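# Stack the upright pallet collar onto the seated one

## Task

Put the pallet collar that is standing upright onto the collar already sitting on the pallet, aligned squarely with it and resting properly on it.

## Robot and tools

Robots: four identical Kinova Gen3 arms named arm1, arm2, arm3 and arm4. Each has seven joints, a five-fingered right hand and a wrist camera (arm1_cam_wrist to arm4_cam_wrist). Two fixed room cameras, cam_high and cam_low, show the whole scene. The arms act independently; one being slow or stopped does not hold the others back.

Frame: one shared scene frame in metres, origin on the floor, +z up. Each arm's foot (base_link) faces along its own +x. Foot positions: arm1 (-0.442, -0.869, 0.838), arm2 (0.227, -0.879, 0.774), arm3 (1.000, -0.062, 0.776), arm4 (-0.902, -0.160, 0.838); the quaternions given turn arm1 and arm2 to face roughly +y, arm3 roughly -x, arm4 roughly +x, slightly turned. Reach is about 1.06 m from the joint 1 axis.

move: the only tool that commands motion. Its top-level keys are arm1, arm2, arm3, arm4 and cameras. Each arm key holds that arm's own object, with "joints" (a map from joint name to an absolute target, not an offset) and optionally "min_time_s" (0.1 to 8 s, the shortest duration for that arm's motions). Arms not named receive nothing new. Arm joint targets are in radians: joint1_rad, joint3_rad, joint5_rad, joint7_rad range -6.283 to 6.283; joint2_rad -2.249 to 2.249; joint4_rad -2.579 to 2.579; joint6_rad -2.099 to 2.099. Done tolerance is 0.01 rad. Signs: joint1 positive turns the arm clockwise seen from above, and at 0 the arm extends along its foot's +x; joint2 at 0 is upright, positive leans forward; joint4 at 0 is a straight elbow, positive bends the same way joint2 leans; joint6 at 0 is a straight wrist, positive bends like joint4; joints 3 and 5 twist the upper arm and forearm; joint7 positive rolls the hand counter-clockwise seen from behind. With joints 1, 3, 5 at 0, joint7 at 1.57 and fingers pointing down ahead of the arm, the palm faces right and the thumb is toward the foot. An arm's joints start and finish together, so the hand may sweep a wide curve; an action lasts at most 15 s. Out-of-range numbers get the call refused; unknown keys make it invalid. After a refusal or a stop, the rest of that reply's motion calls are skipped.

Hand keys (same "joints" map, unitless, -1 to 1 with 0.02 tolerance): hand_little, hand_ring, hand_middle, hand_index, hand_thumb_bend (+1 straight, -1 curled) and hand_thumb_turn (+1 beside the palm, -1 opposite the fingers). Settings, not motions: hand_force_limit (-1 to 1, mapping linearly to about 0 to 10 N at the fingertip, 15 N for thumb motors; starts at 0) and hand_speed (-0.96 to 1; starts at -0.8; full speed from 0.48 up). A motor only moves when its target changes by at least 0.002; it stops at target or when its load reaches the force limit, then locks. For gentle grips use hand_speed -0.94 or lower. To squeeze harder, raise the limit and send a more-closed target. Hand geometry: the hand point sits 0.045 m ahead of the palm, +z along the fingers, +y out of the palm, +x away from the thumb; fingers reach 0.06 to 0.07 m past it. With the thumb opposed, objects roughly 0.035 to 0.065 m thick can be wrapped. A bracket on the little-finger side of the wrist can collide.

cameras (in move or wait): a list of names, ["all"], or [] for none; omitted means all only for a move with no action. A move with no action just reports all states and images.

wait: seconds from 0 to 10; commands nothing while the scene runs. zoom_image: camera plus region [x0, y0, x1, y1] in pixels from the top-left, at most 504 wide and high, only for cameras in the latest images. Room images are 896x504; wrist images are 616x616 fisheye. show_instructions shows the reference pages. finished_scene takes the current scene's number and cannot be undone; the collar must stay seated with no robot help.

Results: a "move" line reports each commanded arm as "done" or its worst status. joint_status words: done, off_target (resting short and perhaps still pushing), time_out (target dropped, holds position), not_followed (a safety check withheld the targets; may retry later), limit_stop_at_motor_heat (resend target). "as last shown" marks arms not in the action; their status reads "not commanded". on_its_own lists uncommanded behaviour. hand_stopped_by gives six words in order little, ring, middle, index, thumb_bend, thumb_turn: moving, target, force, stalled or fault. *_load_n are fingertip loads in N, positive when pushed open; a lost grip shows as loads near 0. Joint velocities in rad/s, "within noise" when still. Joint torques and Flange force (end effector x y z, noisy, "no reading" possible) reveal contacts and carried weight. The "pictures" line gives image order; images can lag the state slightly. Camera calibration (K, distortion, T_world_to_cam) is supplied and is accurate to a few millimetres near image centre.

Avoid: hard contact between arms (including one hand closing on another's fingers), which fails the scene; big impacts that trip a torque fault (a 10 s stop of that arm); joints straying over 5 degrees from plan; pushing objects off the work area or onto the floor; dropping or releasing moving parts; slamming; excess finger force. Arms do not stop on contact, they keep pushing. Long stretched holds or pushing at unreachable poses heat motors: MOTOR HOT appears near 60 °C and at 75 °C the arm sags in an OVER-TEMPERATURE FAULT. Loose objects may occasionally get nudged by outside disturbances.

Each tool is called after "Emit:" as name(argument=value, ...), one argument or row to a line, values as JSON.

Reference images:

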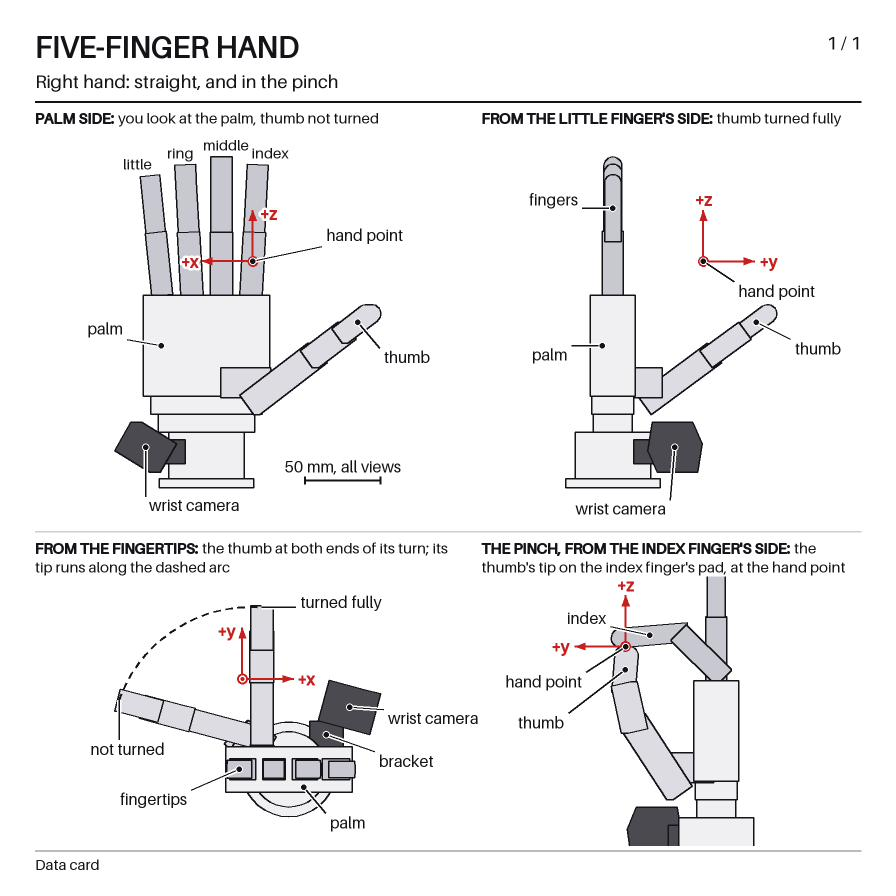

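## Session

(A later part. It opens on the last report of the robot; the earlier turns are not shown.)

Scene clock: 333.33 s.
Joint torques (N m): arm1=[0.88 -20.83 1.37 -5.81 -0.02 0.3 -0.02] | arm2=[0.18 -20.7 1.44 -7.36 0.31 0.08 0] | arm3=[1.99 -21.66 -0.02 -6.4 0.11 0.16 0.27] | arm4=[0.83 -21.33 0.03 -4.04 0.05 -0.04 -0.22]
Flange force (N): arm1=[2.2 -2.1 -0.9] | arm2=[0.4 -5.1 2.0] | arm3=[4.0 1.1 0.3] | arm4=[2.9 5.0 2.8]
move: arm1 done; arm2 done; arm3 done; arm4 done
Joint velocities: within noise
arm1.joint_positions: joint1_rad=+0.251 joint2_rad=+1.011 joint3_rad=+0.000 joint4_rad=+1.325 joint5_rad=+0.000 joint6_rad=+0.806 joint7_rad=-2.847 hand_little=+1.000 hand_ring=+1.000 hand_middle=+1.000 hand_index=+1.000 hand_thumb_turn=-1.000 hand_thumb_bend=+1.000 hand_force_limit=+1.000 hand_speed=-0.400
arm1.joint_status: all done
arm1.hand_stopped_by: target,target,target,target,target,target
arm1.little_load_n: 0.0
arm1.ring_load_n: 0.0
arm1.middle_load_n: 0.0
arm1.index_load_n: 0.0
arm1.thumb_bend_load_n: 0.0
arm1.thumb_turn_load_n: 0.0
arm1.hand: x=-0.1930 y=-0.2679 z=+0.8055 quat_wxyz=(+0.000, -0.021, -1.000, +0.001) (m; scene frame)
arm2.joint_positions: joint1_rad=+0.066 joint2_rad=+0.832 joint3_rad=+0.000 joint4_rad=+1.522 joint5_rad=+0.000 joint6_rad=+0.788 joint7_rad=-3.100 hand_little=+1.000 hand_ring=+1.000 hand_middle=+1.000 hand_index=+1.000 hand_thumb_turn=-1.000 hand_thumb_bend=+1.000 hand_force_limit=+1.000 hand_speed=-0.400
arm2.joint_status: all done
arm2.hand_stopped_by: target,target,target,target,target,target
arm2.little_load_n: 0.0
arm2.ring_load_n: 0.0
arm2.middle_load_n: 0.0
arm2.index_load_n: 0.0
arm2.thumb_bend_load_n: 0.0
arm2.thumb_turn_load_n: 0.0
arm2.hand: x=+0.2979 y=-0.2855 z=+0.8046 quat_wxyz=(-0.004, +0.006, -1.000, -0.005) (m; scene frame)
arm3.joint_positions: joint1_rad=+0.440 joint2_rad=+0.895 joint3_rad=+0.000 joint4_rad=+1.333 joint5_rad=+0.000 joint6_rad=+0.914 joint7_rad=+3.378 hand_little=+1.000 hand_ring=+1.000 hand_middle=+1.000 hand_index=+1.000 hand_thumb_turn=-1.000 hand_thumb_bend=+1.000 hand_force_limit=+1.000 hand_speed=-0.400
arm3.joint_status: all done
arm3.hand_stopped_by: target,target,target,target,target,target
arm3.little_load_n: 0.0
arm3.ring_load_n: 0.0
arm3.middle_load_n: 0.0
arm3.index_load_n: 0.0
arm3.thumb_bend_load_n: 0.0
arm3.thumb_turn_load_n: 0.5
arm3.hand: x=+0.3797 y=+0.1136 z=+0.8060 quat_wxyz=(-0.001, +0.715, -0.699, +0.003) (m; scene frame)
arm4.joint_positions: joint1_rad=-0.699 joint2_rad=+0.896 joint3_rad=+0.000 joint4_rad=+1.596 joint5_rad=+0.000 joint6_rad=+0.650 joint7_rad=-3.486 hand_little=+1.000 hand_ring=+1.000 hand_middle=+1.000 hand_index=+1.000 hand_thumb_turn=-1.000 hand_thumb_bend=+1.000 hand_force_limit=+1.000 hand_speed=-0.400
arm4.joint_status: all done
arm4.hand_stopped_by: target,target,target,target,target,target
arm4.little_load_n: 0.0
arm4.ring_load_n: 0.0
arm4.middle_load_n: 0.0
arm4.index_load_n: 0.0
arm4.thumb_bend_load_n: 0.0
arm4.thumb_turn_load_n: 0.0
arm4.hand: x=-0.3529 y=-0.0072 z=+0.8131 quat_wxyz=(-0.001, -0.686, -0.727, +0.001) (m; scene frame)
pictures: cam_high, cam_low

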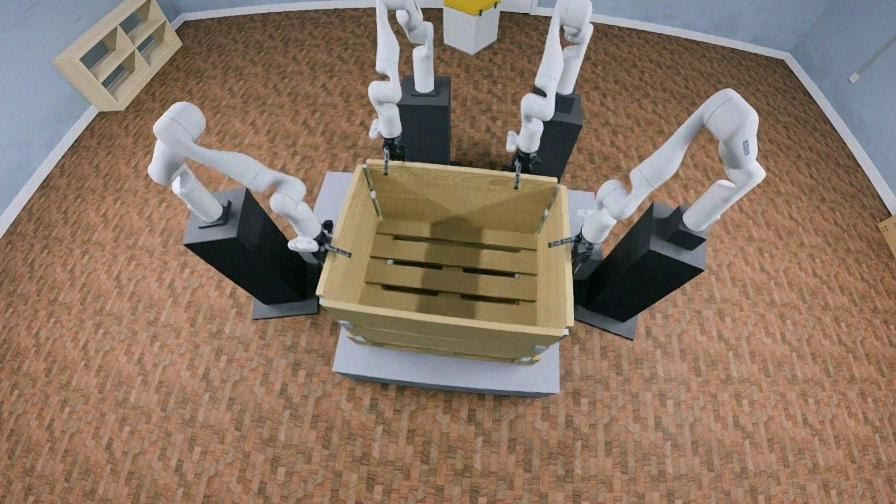

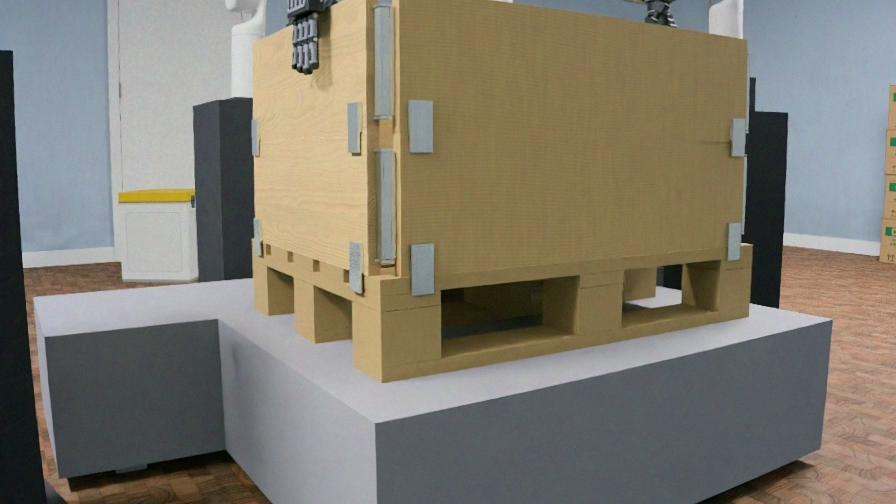

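Emit:
move(
  arm1={"joints":{"joint2_rad":0.8521,"joint4_rad":1.2768,"joint6_rad":1.0127},"min_time_s":2.5},
  arm2={"joints":{"joint2_rad":0.6777,"joint4_rad":1.4311,"joint6_rad":1.0328},"min_time_s":2.5},
  arm3={"joints":{"joint2_rad":0.7612,"joint4_rad":1.2299,"joint6_rad":1.1505},"min_time_s":2.5},
  arm4={"joints":{"joint2_rad":0.7159,"joint4_rad":1.5437,"joint6_rad":0.8820},"min_time_s":2.5},
  cameras=["all"],
)

Emit:
zoom_image(
  camera="cam_low",
  region=[230, 60, 450, 180],
)

Emit:
zoom_image(
  camera="cam_low",
  region=[640, 20, 800, 290],
)

Emit:
zoom_image(
  camera="cam_high",
  region=[320, 140, 600, 380],
)

Scene clock: 336.93 s.
Joint torques (N m): arm1=[0.85 -20.09 1.29 -6.87 -0.04 0.28 0] | arm2=[0.26 -19.71 1.4 -8.54 0.33 0.09 0.01] | arm3=[1.99 -20.97 0.01 -7.27 0.12 0.15 0.19] | arm4=[0.86 -20.4 -0.01 -5.44 0.02 -0.03 -0.2]
Flange force (N): arm1=[2.3 -2.4 -0.4] | arm2=[0.7 -4.8 2.9] | arm3=[3.5 1.8 0.0] | arm4=[3.0 5.6 1.7]
move: arm1 done; arm2 done; arm3 done; arm4 done
Joint velocities: within noise
arm1.joint_positions: joint1_rad=+0.251 joint2_rad=+0.852 joint3_rad=+0.000 joint4_rad=+1.277 joint5_rad=+0.000 joint6_rad=+1.013 joint7_rad=-2.847 hand_little=+1.000 hand_ring=+1.000 hand_middle=+1.000 hand_index=+1.000 hand_thumb_turn=-1.000 hand_thumb_bend=+1.000 hand_force_limit=+1.000 hand_speed=-0.400
arm1.joint_status: all done
arm1.hand_stopped_by: target,target,target,target,target,target
arm1.little_load_n: 0.0
arm1.ring_load_n: 0.0
arm1.middle_load_n: 0.0
arm1.index_load_n: 0.0
arm1.thumb_bend_load_n: 0.0
arm1.thumb_turn_load_n: 0.0
arm1.hand: x=-0.1931 y=-0.2678 z=+0.9105 quat_wxyz=(+0.000, -0.021, -1.000, +0.001) (m; scene frame)
arm2.joint_positions: joint1_rad=+0.066 joint2_rad=+0.678 joint3_rad=+0.000 joint4_rad=+1.431 joint5_rad=+0.000 joint6_rad=+1.033 joint7_rad=-3.100 hand_little=+1.000 hand_ring=+1.000 hand_middle=+1.000 hand_index=+1.000 hand_thumb_turn=-1.000 hand_thumb_bend=+1.000 hand_force_limit=+1.000 hand_speed=-0.400
arm2.joint_status: all done
arm2.hand_stopped_by: target,target,target,target,target,target
arm2.little_load_n: 0.0
arm2.ring_load_n: 0.0
arm2.middle_load_n: 0.0
arm2.index_load_n: 0.0
arm2.thumb_bend_load_n: 0.0
arm2.thumb_turn_load_n: 0.0
arm2.hand: x=+0.2969 y=-0.2865 z=+0.9096 quat_wxyz=(-0.004, +0.006, -1.000, -0.005) (m; scene frame)
arm3.joint_positions: joint1_rad=+0.440 joint2_rad=+0.761 joint3_rad=+0.000 joint4_rad=+1.230 joint5_rad=+0.000 joint6_rad=+1.151 joint7_rad=+3.378 hand_little=+1.000 hand_ring=+1.000 hand_middle=+1.000 hand_index=+1.000 hand_thumb_turn=-1.000 hand_thumb_bend=+1.000 hand_force_limit=+1.000 hand_speed=-0.400
arm3.joint_status: all done
arm3.hand_stopped_by: target,target,target,target,target,target
arm3.little_load_n: 0.0
arm3.ring_load_n: -0.5
arm3.middle_load_n: 0.0
arm3.index_load_n: 0.5
arm3.thumb_bend_load_n: 0.0
arm3.thumb_turn_load_n: 0.0
arm3.hand: x=+0.3792 y=+0.1138 z=+0.9110 quat_wxyz=(-0.001, +0.715, -0.699, +0.003) (m; scene frame)
arm4.joint_positions: joint1_rad=-0.699 joint2_rad=+0.716 joint3_rad=+0.000 joint4_rad=+1.544 joint5_rad=+0.000 joint6_rad=+0.882 joint7_rad=-3.486 hand_little=+1.000 hand_ring=+1.000 hand_middle=+1.000 hand_index=+1.000 hand_thumb_turn=-1.000 hand_thumb_bend=+1.000 hand_force_limit=+1.000 hand_speed=-0.400
arm4.joint_status: all done
arm4.hand_stopped_by: target,target,target,target,target,target
arm4.little_load_n: 0.0
arm4.ring_load_n: 0.0
arm4.middle_load_n: 0.0
arm4.index_load_n: 0.0
arm4.thumb_bend_load_n: 0.0
arm4.thumb_turn_load_n: 0.0
arm4.hand: x=-0.3529 y=-0.0070 z=+0.9182 quat_wxyz=(-0.001, -0.686, -0.727, +0.001) (m; scene frame)
pictures: arm1_cam_wrist, arm2_cam_wrist, arm3_cam_wrist, arm4_cam_wrist, cam_high, cam_low
camera_calibration:
arm1_cam_wrist: T_world_to_cam=[[-0.174062, 0.984666, 0.0116036, 0.2202], [0.857578, 0.145784, 0.493261, -0.243389], [0.484006, 0.095809, -0.869804, 1.02745], [0, 0, 0, 1]] pos_world=[-0.250237, -0.279781, 1.01118]
arm2_cam_wrist: T_world_to_cam=[[-0.236399, 0.971418, -0.0215237, 0.379725], [0.839706, 0.215392, 0.498499, -0.631498], [0.488886, 0.0997712, -0.866623, 0.782627], [0, 0, 0, 1]] pos_world=[0.237423, -0.310936, 1.00122]
arm3_cam_wrist: T_world_to_cam=[[-0.953958, -0.295557, -0.0510949, 0.445408], [-0.276786, 0.801815, 0.529606, -0.472122], [-0.11556, 0.519364, -0.846704, 0.869711], [0, 0, 0, 1]] pos_world=[0.394727, 0.0585018, 1.00918]
arm4_cam_wrist: T_world_to_cam=[[0.93637, 0.350497, 0.0190453, 0.320209], [0.291761, -0.807326, 0.512933, -0.376466], [0.195157, -0.474738, -0.858217, 0.967842], [0, 0, 0, 1]] pos_world=[-0.378877, 0.0433087, 1.01762]

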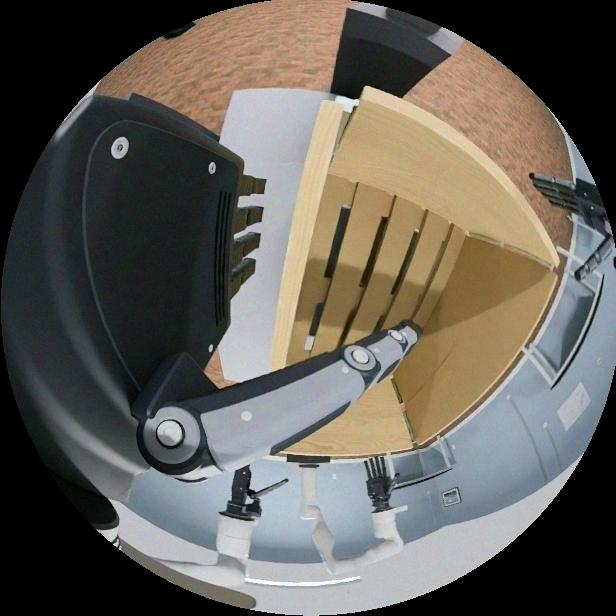

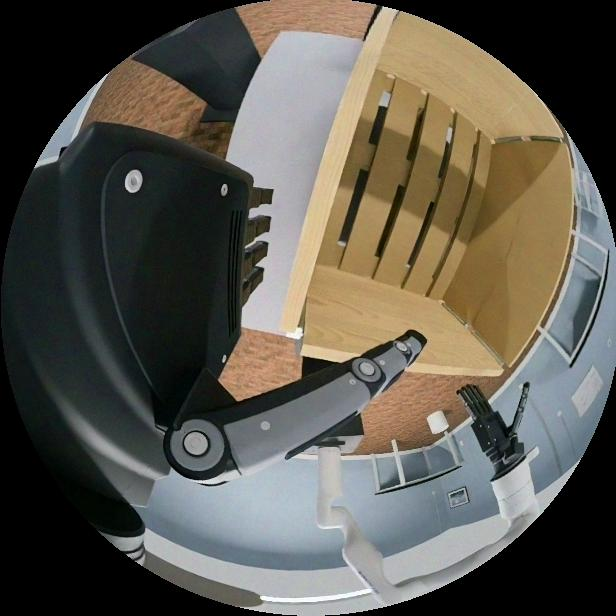

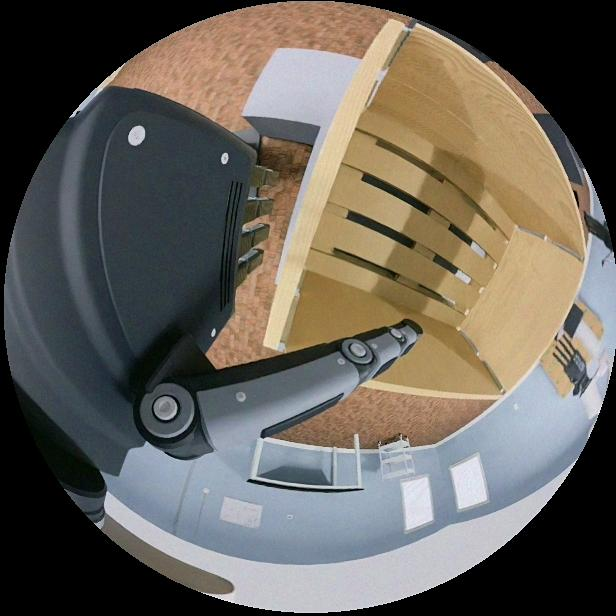

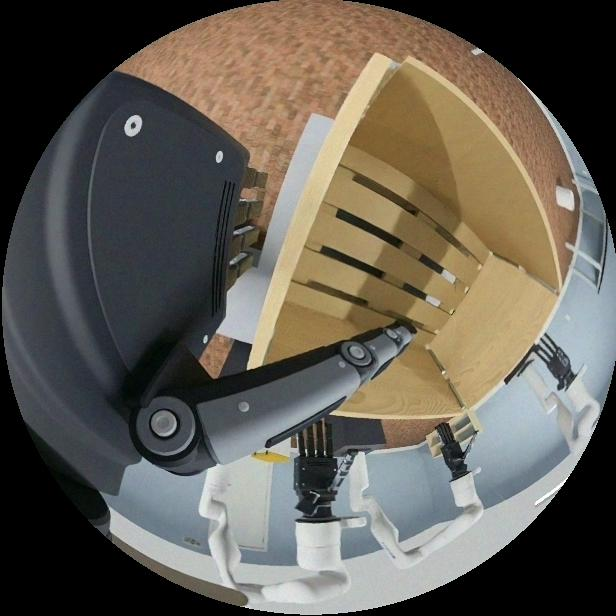

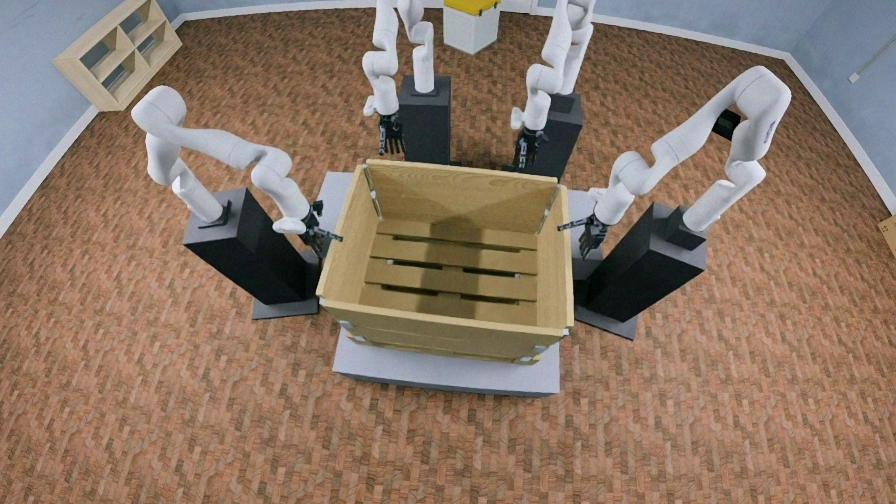

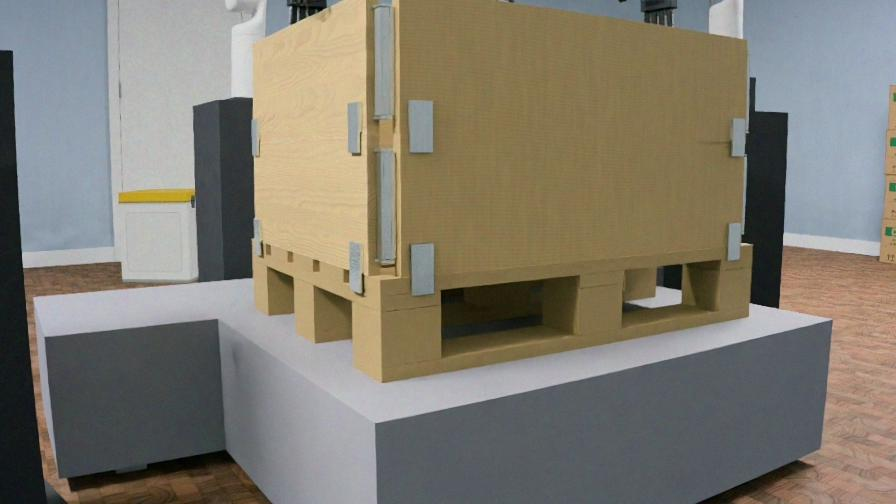

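Scaled by 2.291 from the camera's 896x504 image, which has a finer 1280x720 frame.

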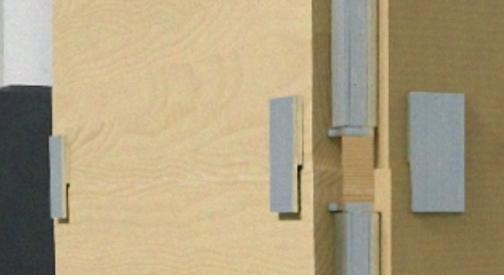

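Scaled by 1.867 from the camera's 896x504 image, which has a finer 1280x720 frame.

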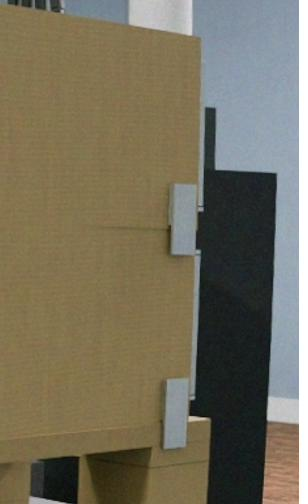

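Scaled by 1.800 from the camera's 896x504 image, which has a finer 1280x720 frame.

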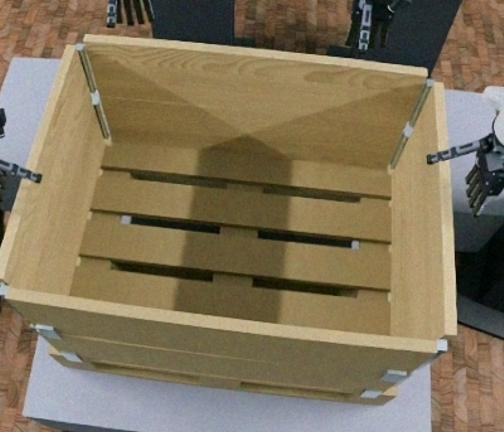

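Emit:
zoom_image(
  camera="cam_low",
  region=[690, 100, 770, 170],
)

Emit:
zoom_image(
  camera="cam_high",
  region=[510, 260, 590, 370],
)

Emit:
zoom_image(
  camera="cam_high",
  region=[525, 170, 585, 260],
)

Emit:
zoom_image(
  camera="arm4_cam_wrist",
  region=[240, 40, 440, 300],
)

Scaled by 6.300 from the camera's 896x504 image, which has a finer 1280x720 frame.

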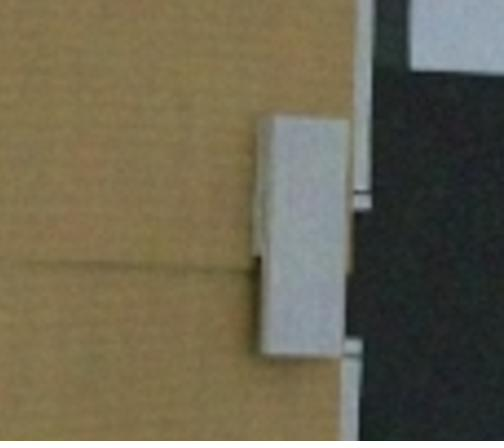

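Scaled by 4.582 from the camera's 896x504 image, which has a finer 1280x720 frame.

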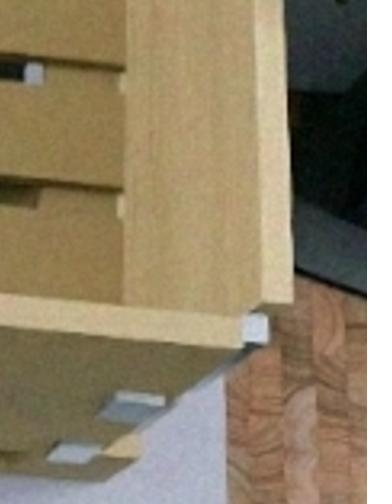

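Scaled by 5.600 from the camera's 896x504 image, which has a finer 1280x720 frame.

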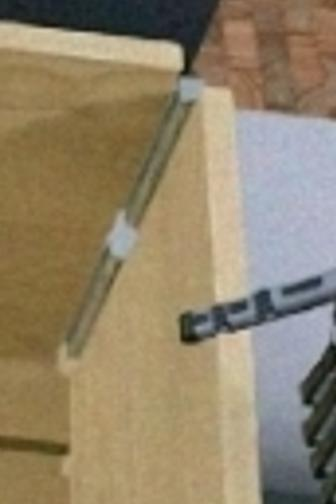

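Scaled by 1.938 from the camera's 616x616 image, which has a finer 880x880 frame.

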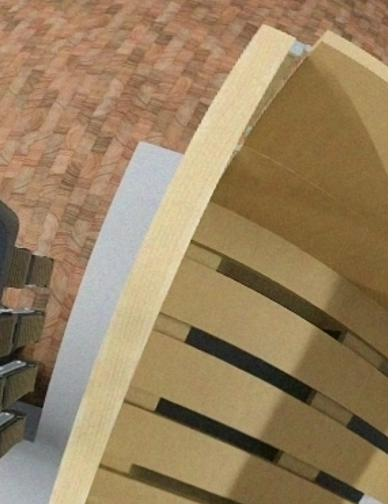

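Emit:
move(
  arm1={"joints":{"joint1_rad":0.3349,"joint2_rad":0.6478,"joint4_rad":1.7206,"joint6_rad":0.7732,"joint7_rad":-2.7624},"min_time_s":2},
  arm4={"joints":{"joint1_rad":-0.7917,"joint2_rad":0.5214,"joint4_rad":1.9545,"joint6_rad":0.6657,"joint7_rad":-3.5783},"min_time_s":2},
  cameras=["arm1_cam_wrist","arm4_cam_wrist","cam_low"],
)

Scene clock: 344.73 s.
Joint torques (N m): arm1=[0.87 -16.23 1.21 -5.65 -0.02 0.28 -0.01] | arm2=[0.18 -19.68 1.4 -8.55 0.31 0.1 -0.01] | arm3=[1.79 -21.03 -0.01 -7.32 0.16 0.21 0.22] | arm4=[0.79 -16.13 -0.08 -4.16 0.05 -0.05 -0.19]
Flange force (N): arm1=[2.5 -1.2 -0.4] | arm2=[0.5 -4.9 2.9] | arm3=[3.2 1.5 0.3] | arm4=[3.3 4.5 2.4]
move: arm1 done; arm4 done
Joint velocities: within noise
arm1.joint_positions: joint1_rad=+0.335 joint2_rad=+0.648 joint3_rad=+0.000 joint4_rad=+1.721 joint5_rad=+0.000 joint6_rad=+0.773 joint7_rad=-2.762 hand_little=+1.000 hand_ring=+1.000 hand_middle=+1.000 hand_index=+1.000 hand_thumb_turn=-1.000 hand_thumb_bend=+1.000 hand_force_limit=+1.000 hand_speed=-0.400
arm1.joint_status: all done
arm1.hand_stopped_by: target,target,target,target,target,target
arm1.little_load_n: 0.0
arm1.ring_load_n: 0.0
arm1.middle_load_n: 0.0
arm1.index_load_n: 0.0
arm1.thumb_bend_load_n: 0.0
arm1.thumb_turn_load_n: 0.0
arm1.hand: x=-0.1931 y=-0.3881 z=+0.9107 quat_wxyz=(+0.000, -0.021, -1.000, +0.001) (m; scene frame)
arm2, arm3: as last shown
arm3.ring_load_n: 0.5
arm3.index_load_n: 0.0
arm4.joint_positions: joint1_rad=-0.792 joint2_rad=+0.521 joint3_rad=+0.000 joint4_rad=+1.954 joint5_rad=+0.000 joint6_rad=+0.666 joint7_rad=-3.578 hand_little=+1.000 hand_ring=+1.000 hand_middle=+1.000 hand_index=+1.000 hand_thumb_turn=-1.000 hand_thumb_bend=+1.000 hand_force_limit=+1.000 hand_speed=-0.400
arm4.joint_status: all done
arm4.hand_stopped_by: target,target,target,target,target,target
arm4.little_load_n: 0.0
arm4.ring_load_n: 0.0
arm4.middle_load_n: 0.0
arm4.index_load_n: 0.0
arm4.thumb_bend_load_n: 0.0
arm4.thumb_turn_load_n: 0.0
arm4.hand: x=-0.4729 y=-0.0175 z=+0.9181 quat_wxyz=(-0.001, -0.686, -0.727, +0.001) (m; scene frame)
pictures: arm1_cam_wrist, arm4_cam_wrist, cam_low
camera_calibration:
arm1_cam_wrist: T_world_to_cam=[[-0.174146, 0.984652, 0.0115548, 0.33866], [0.857561, 0.14588, 0.493262, -0.225781], [0.484006, 0.0958086, -0.869804, 1.03911], [0, 0, 0, 1]] pos_world=[-0.250337, -0.400081, 1.01128]
arm4_cam_wrist: T_world_to_cam=[[0.936343, 0.350573, 0.0189974, 0.436286], [0.291849, -0.807293, 0.512934, -0.349891], [0.195157, -0.474738, -0.858218, 0.986277], [0, 0, 0, 1]] pos_world=[-0.498877, 0.0328083, 1.01762]

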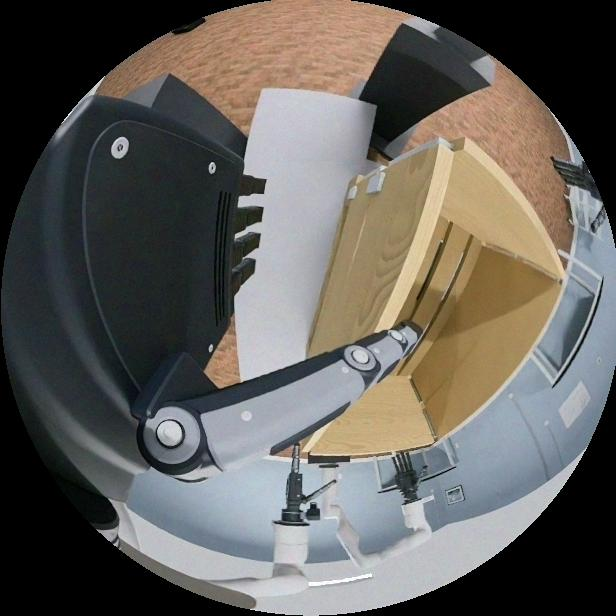

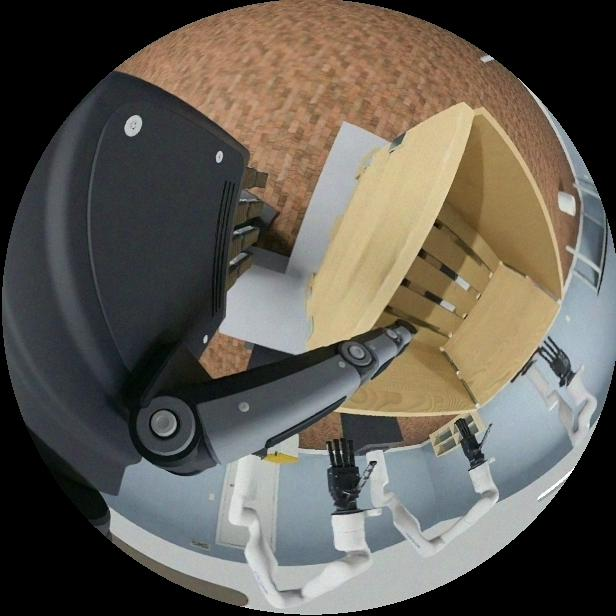

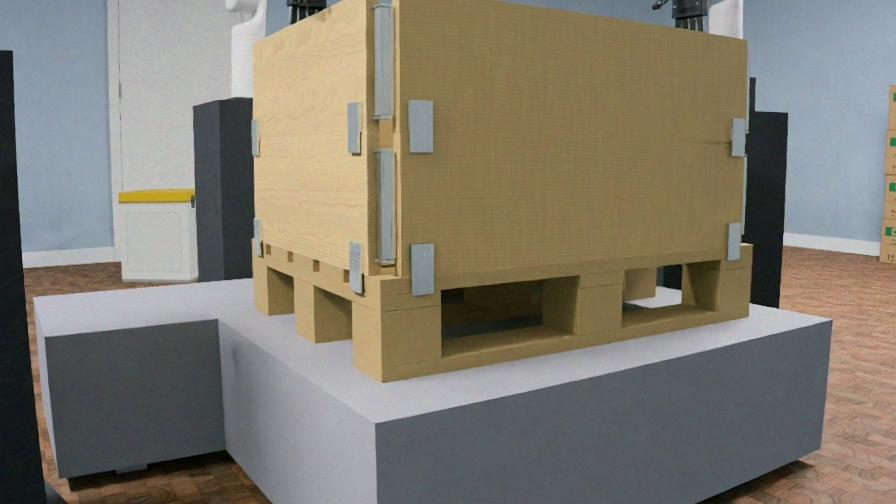

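Emit:
zoom_image(
  camera="arm4_cam_wrist",
  region=[300, 90, 480, 350],
)

Emit:
zoom_image(
  camera="arm4_cam_wrist",
  region=[340, 115, 430, 200],
)

Emit:
zoom_image(
  camera="arm1_cam_wrist",
  region=[300, 120, 470, 350],
)

Scaled by 1.938 from the camera's 616x616 image, which has a finer 880x880 frame.

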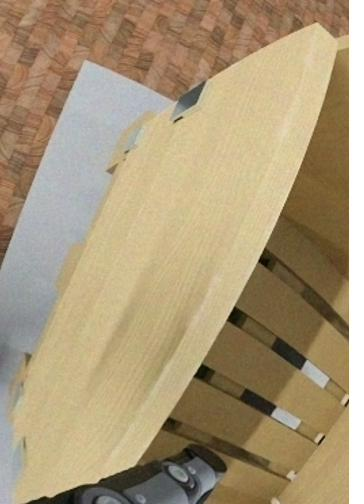

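Scaled by 5.600 from the camera's 616x616 image, which has a finer 880x880 frame.

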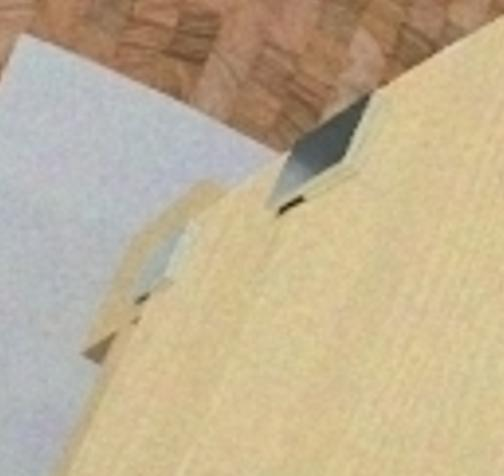

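Scaled by 2.191 from the camera's 616x616 image, which has a finer 880x880 frame.

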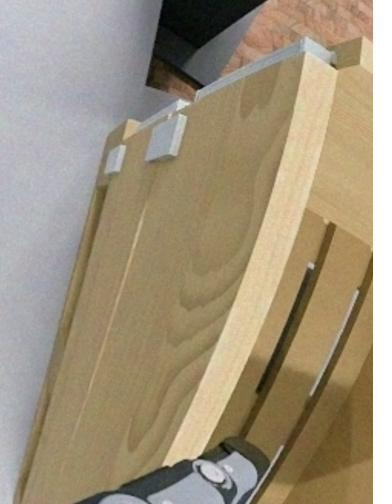

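Emit:
finished_scene(
  scene=2,
)

The scene is finished: the task was done.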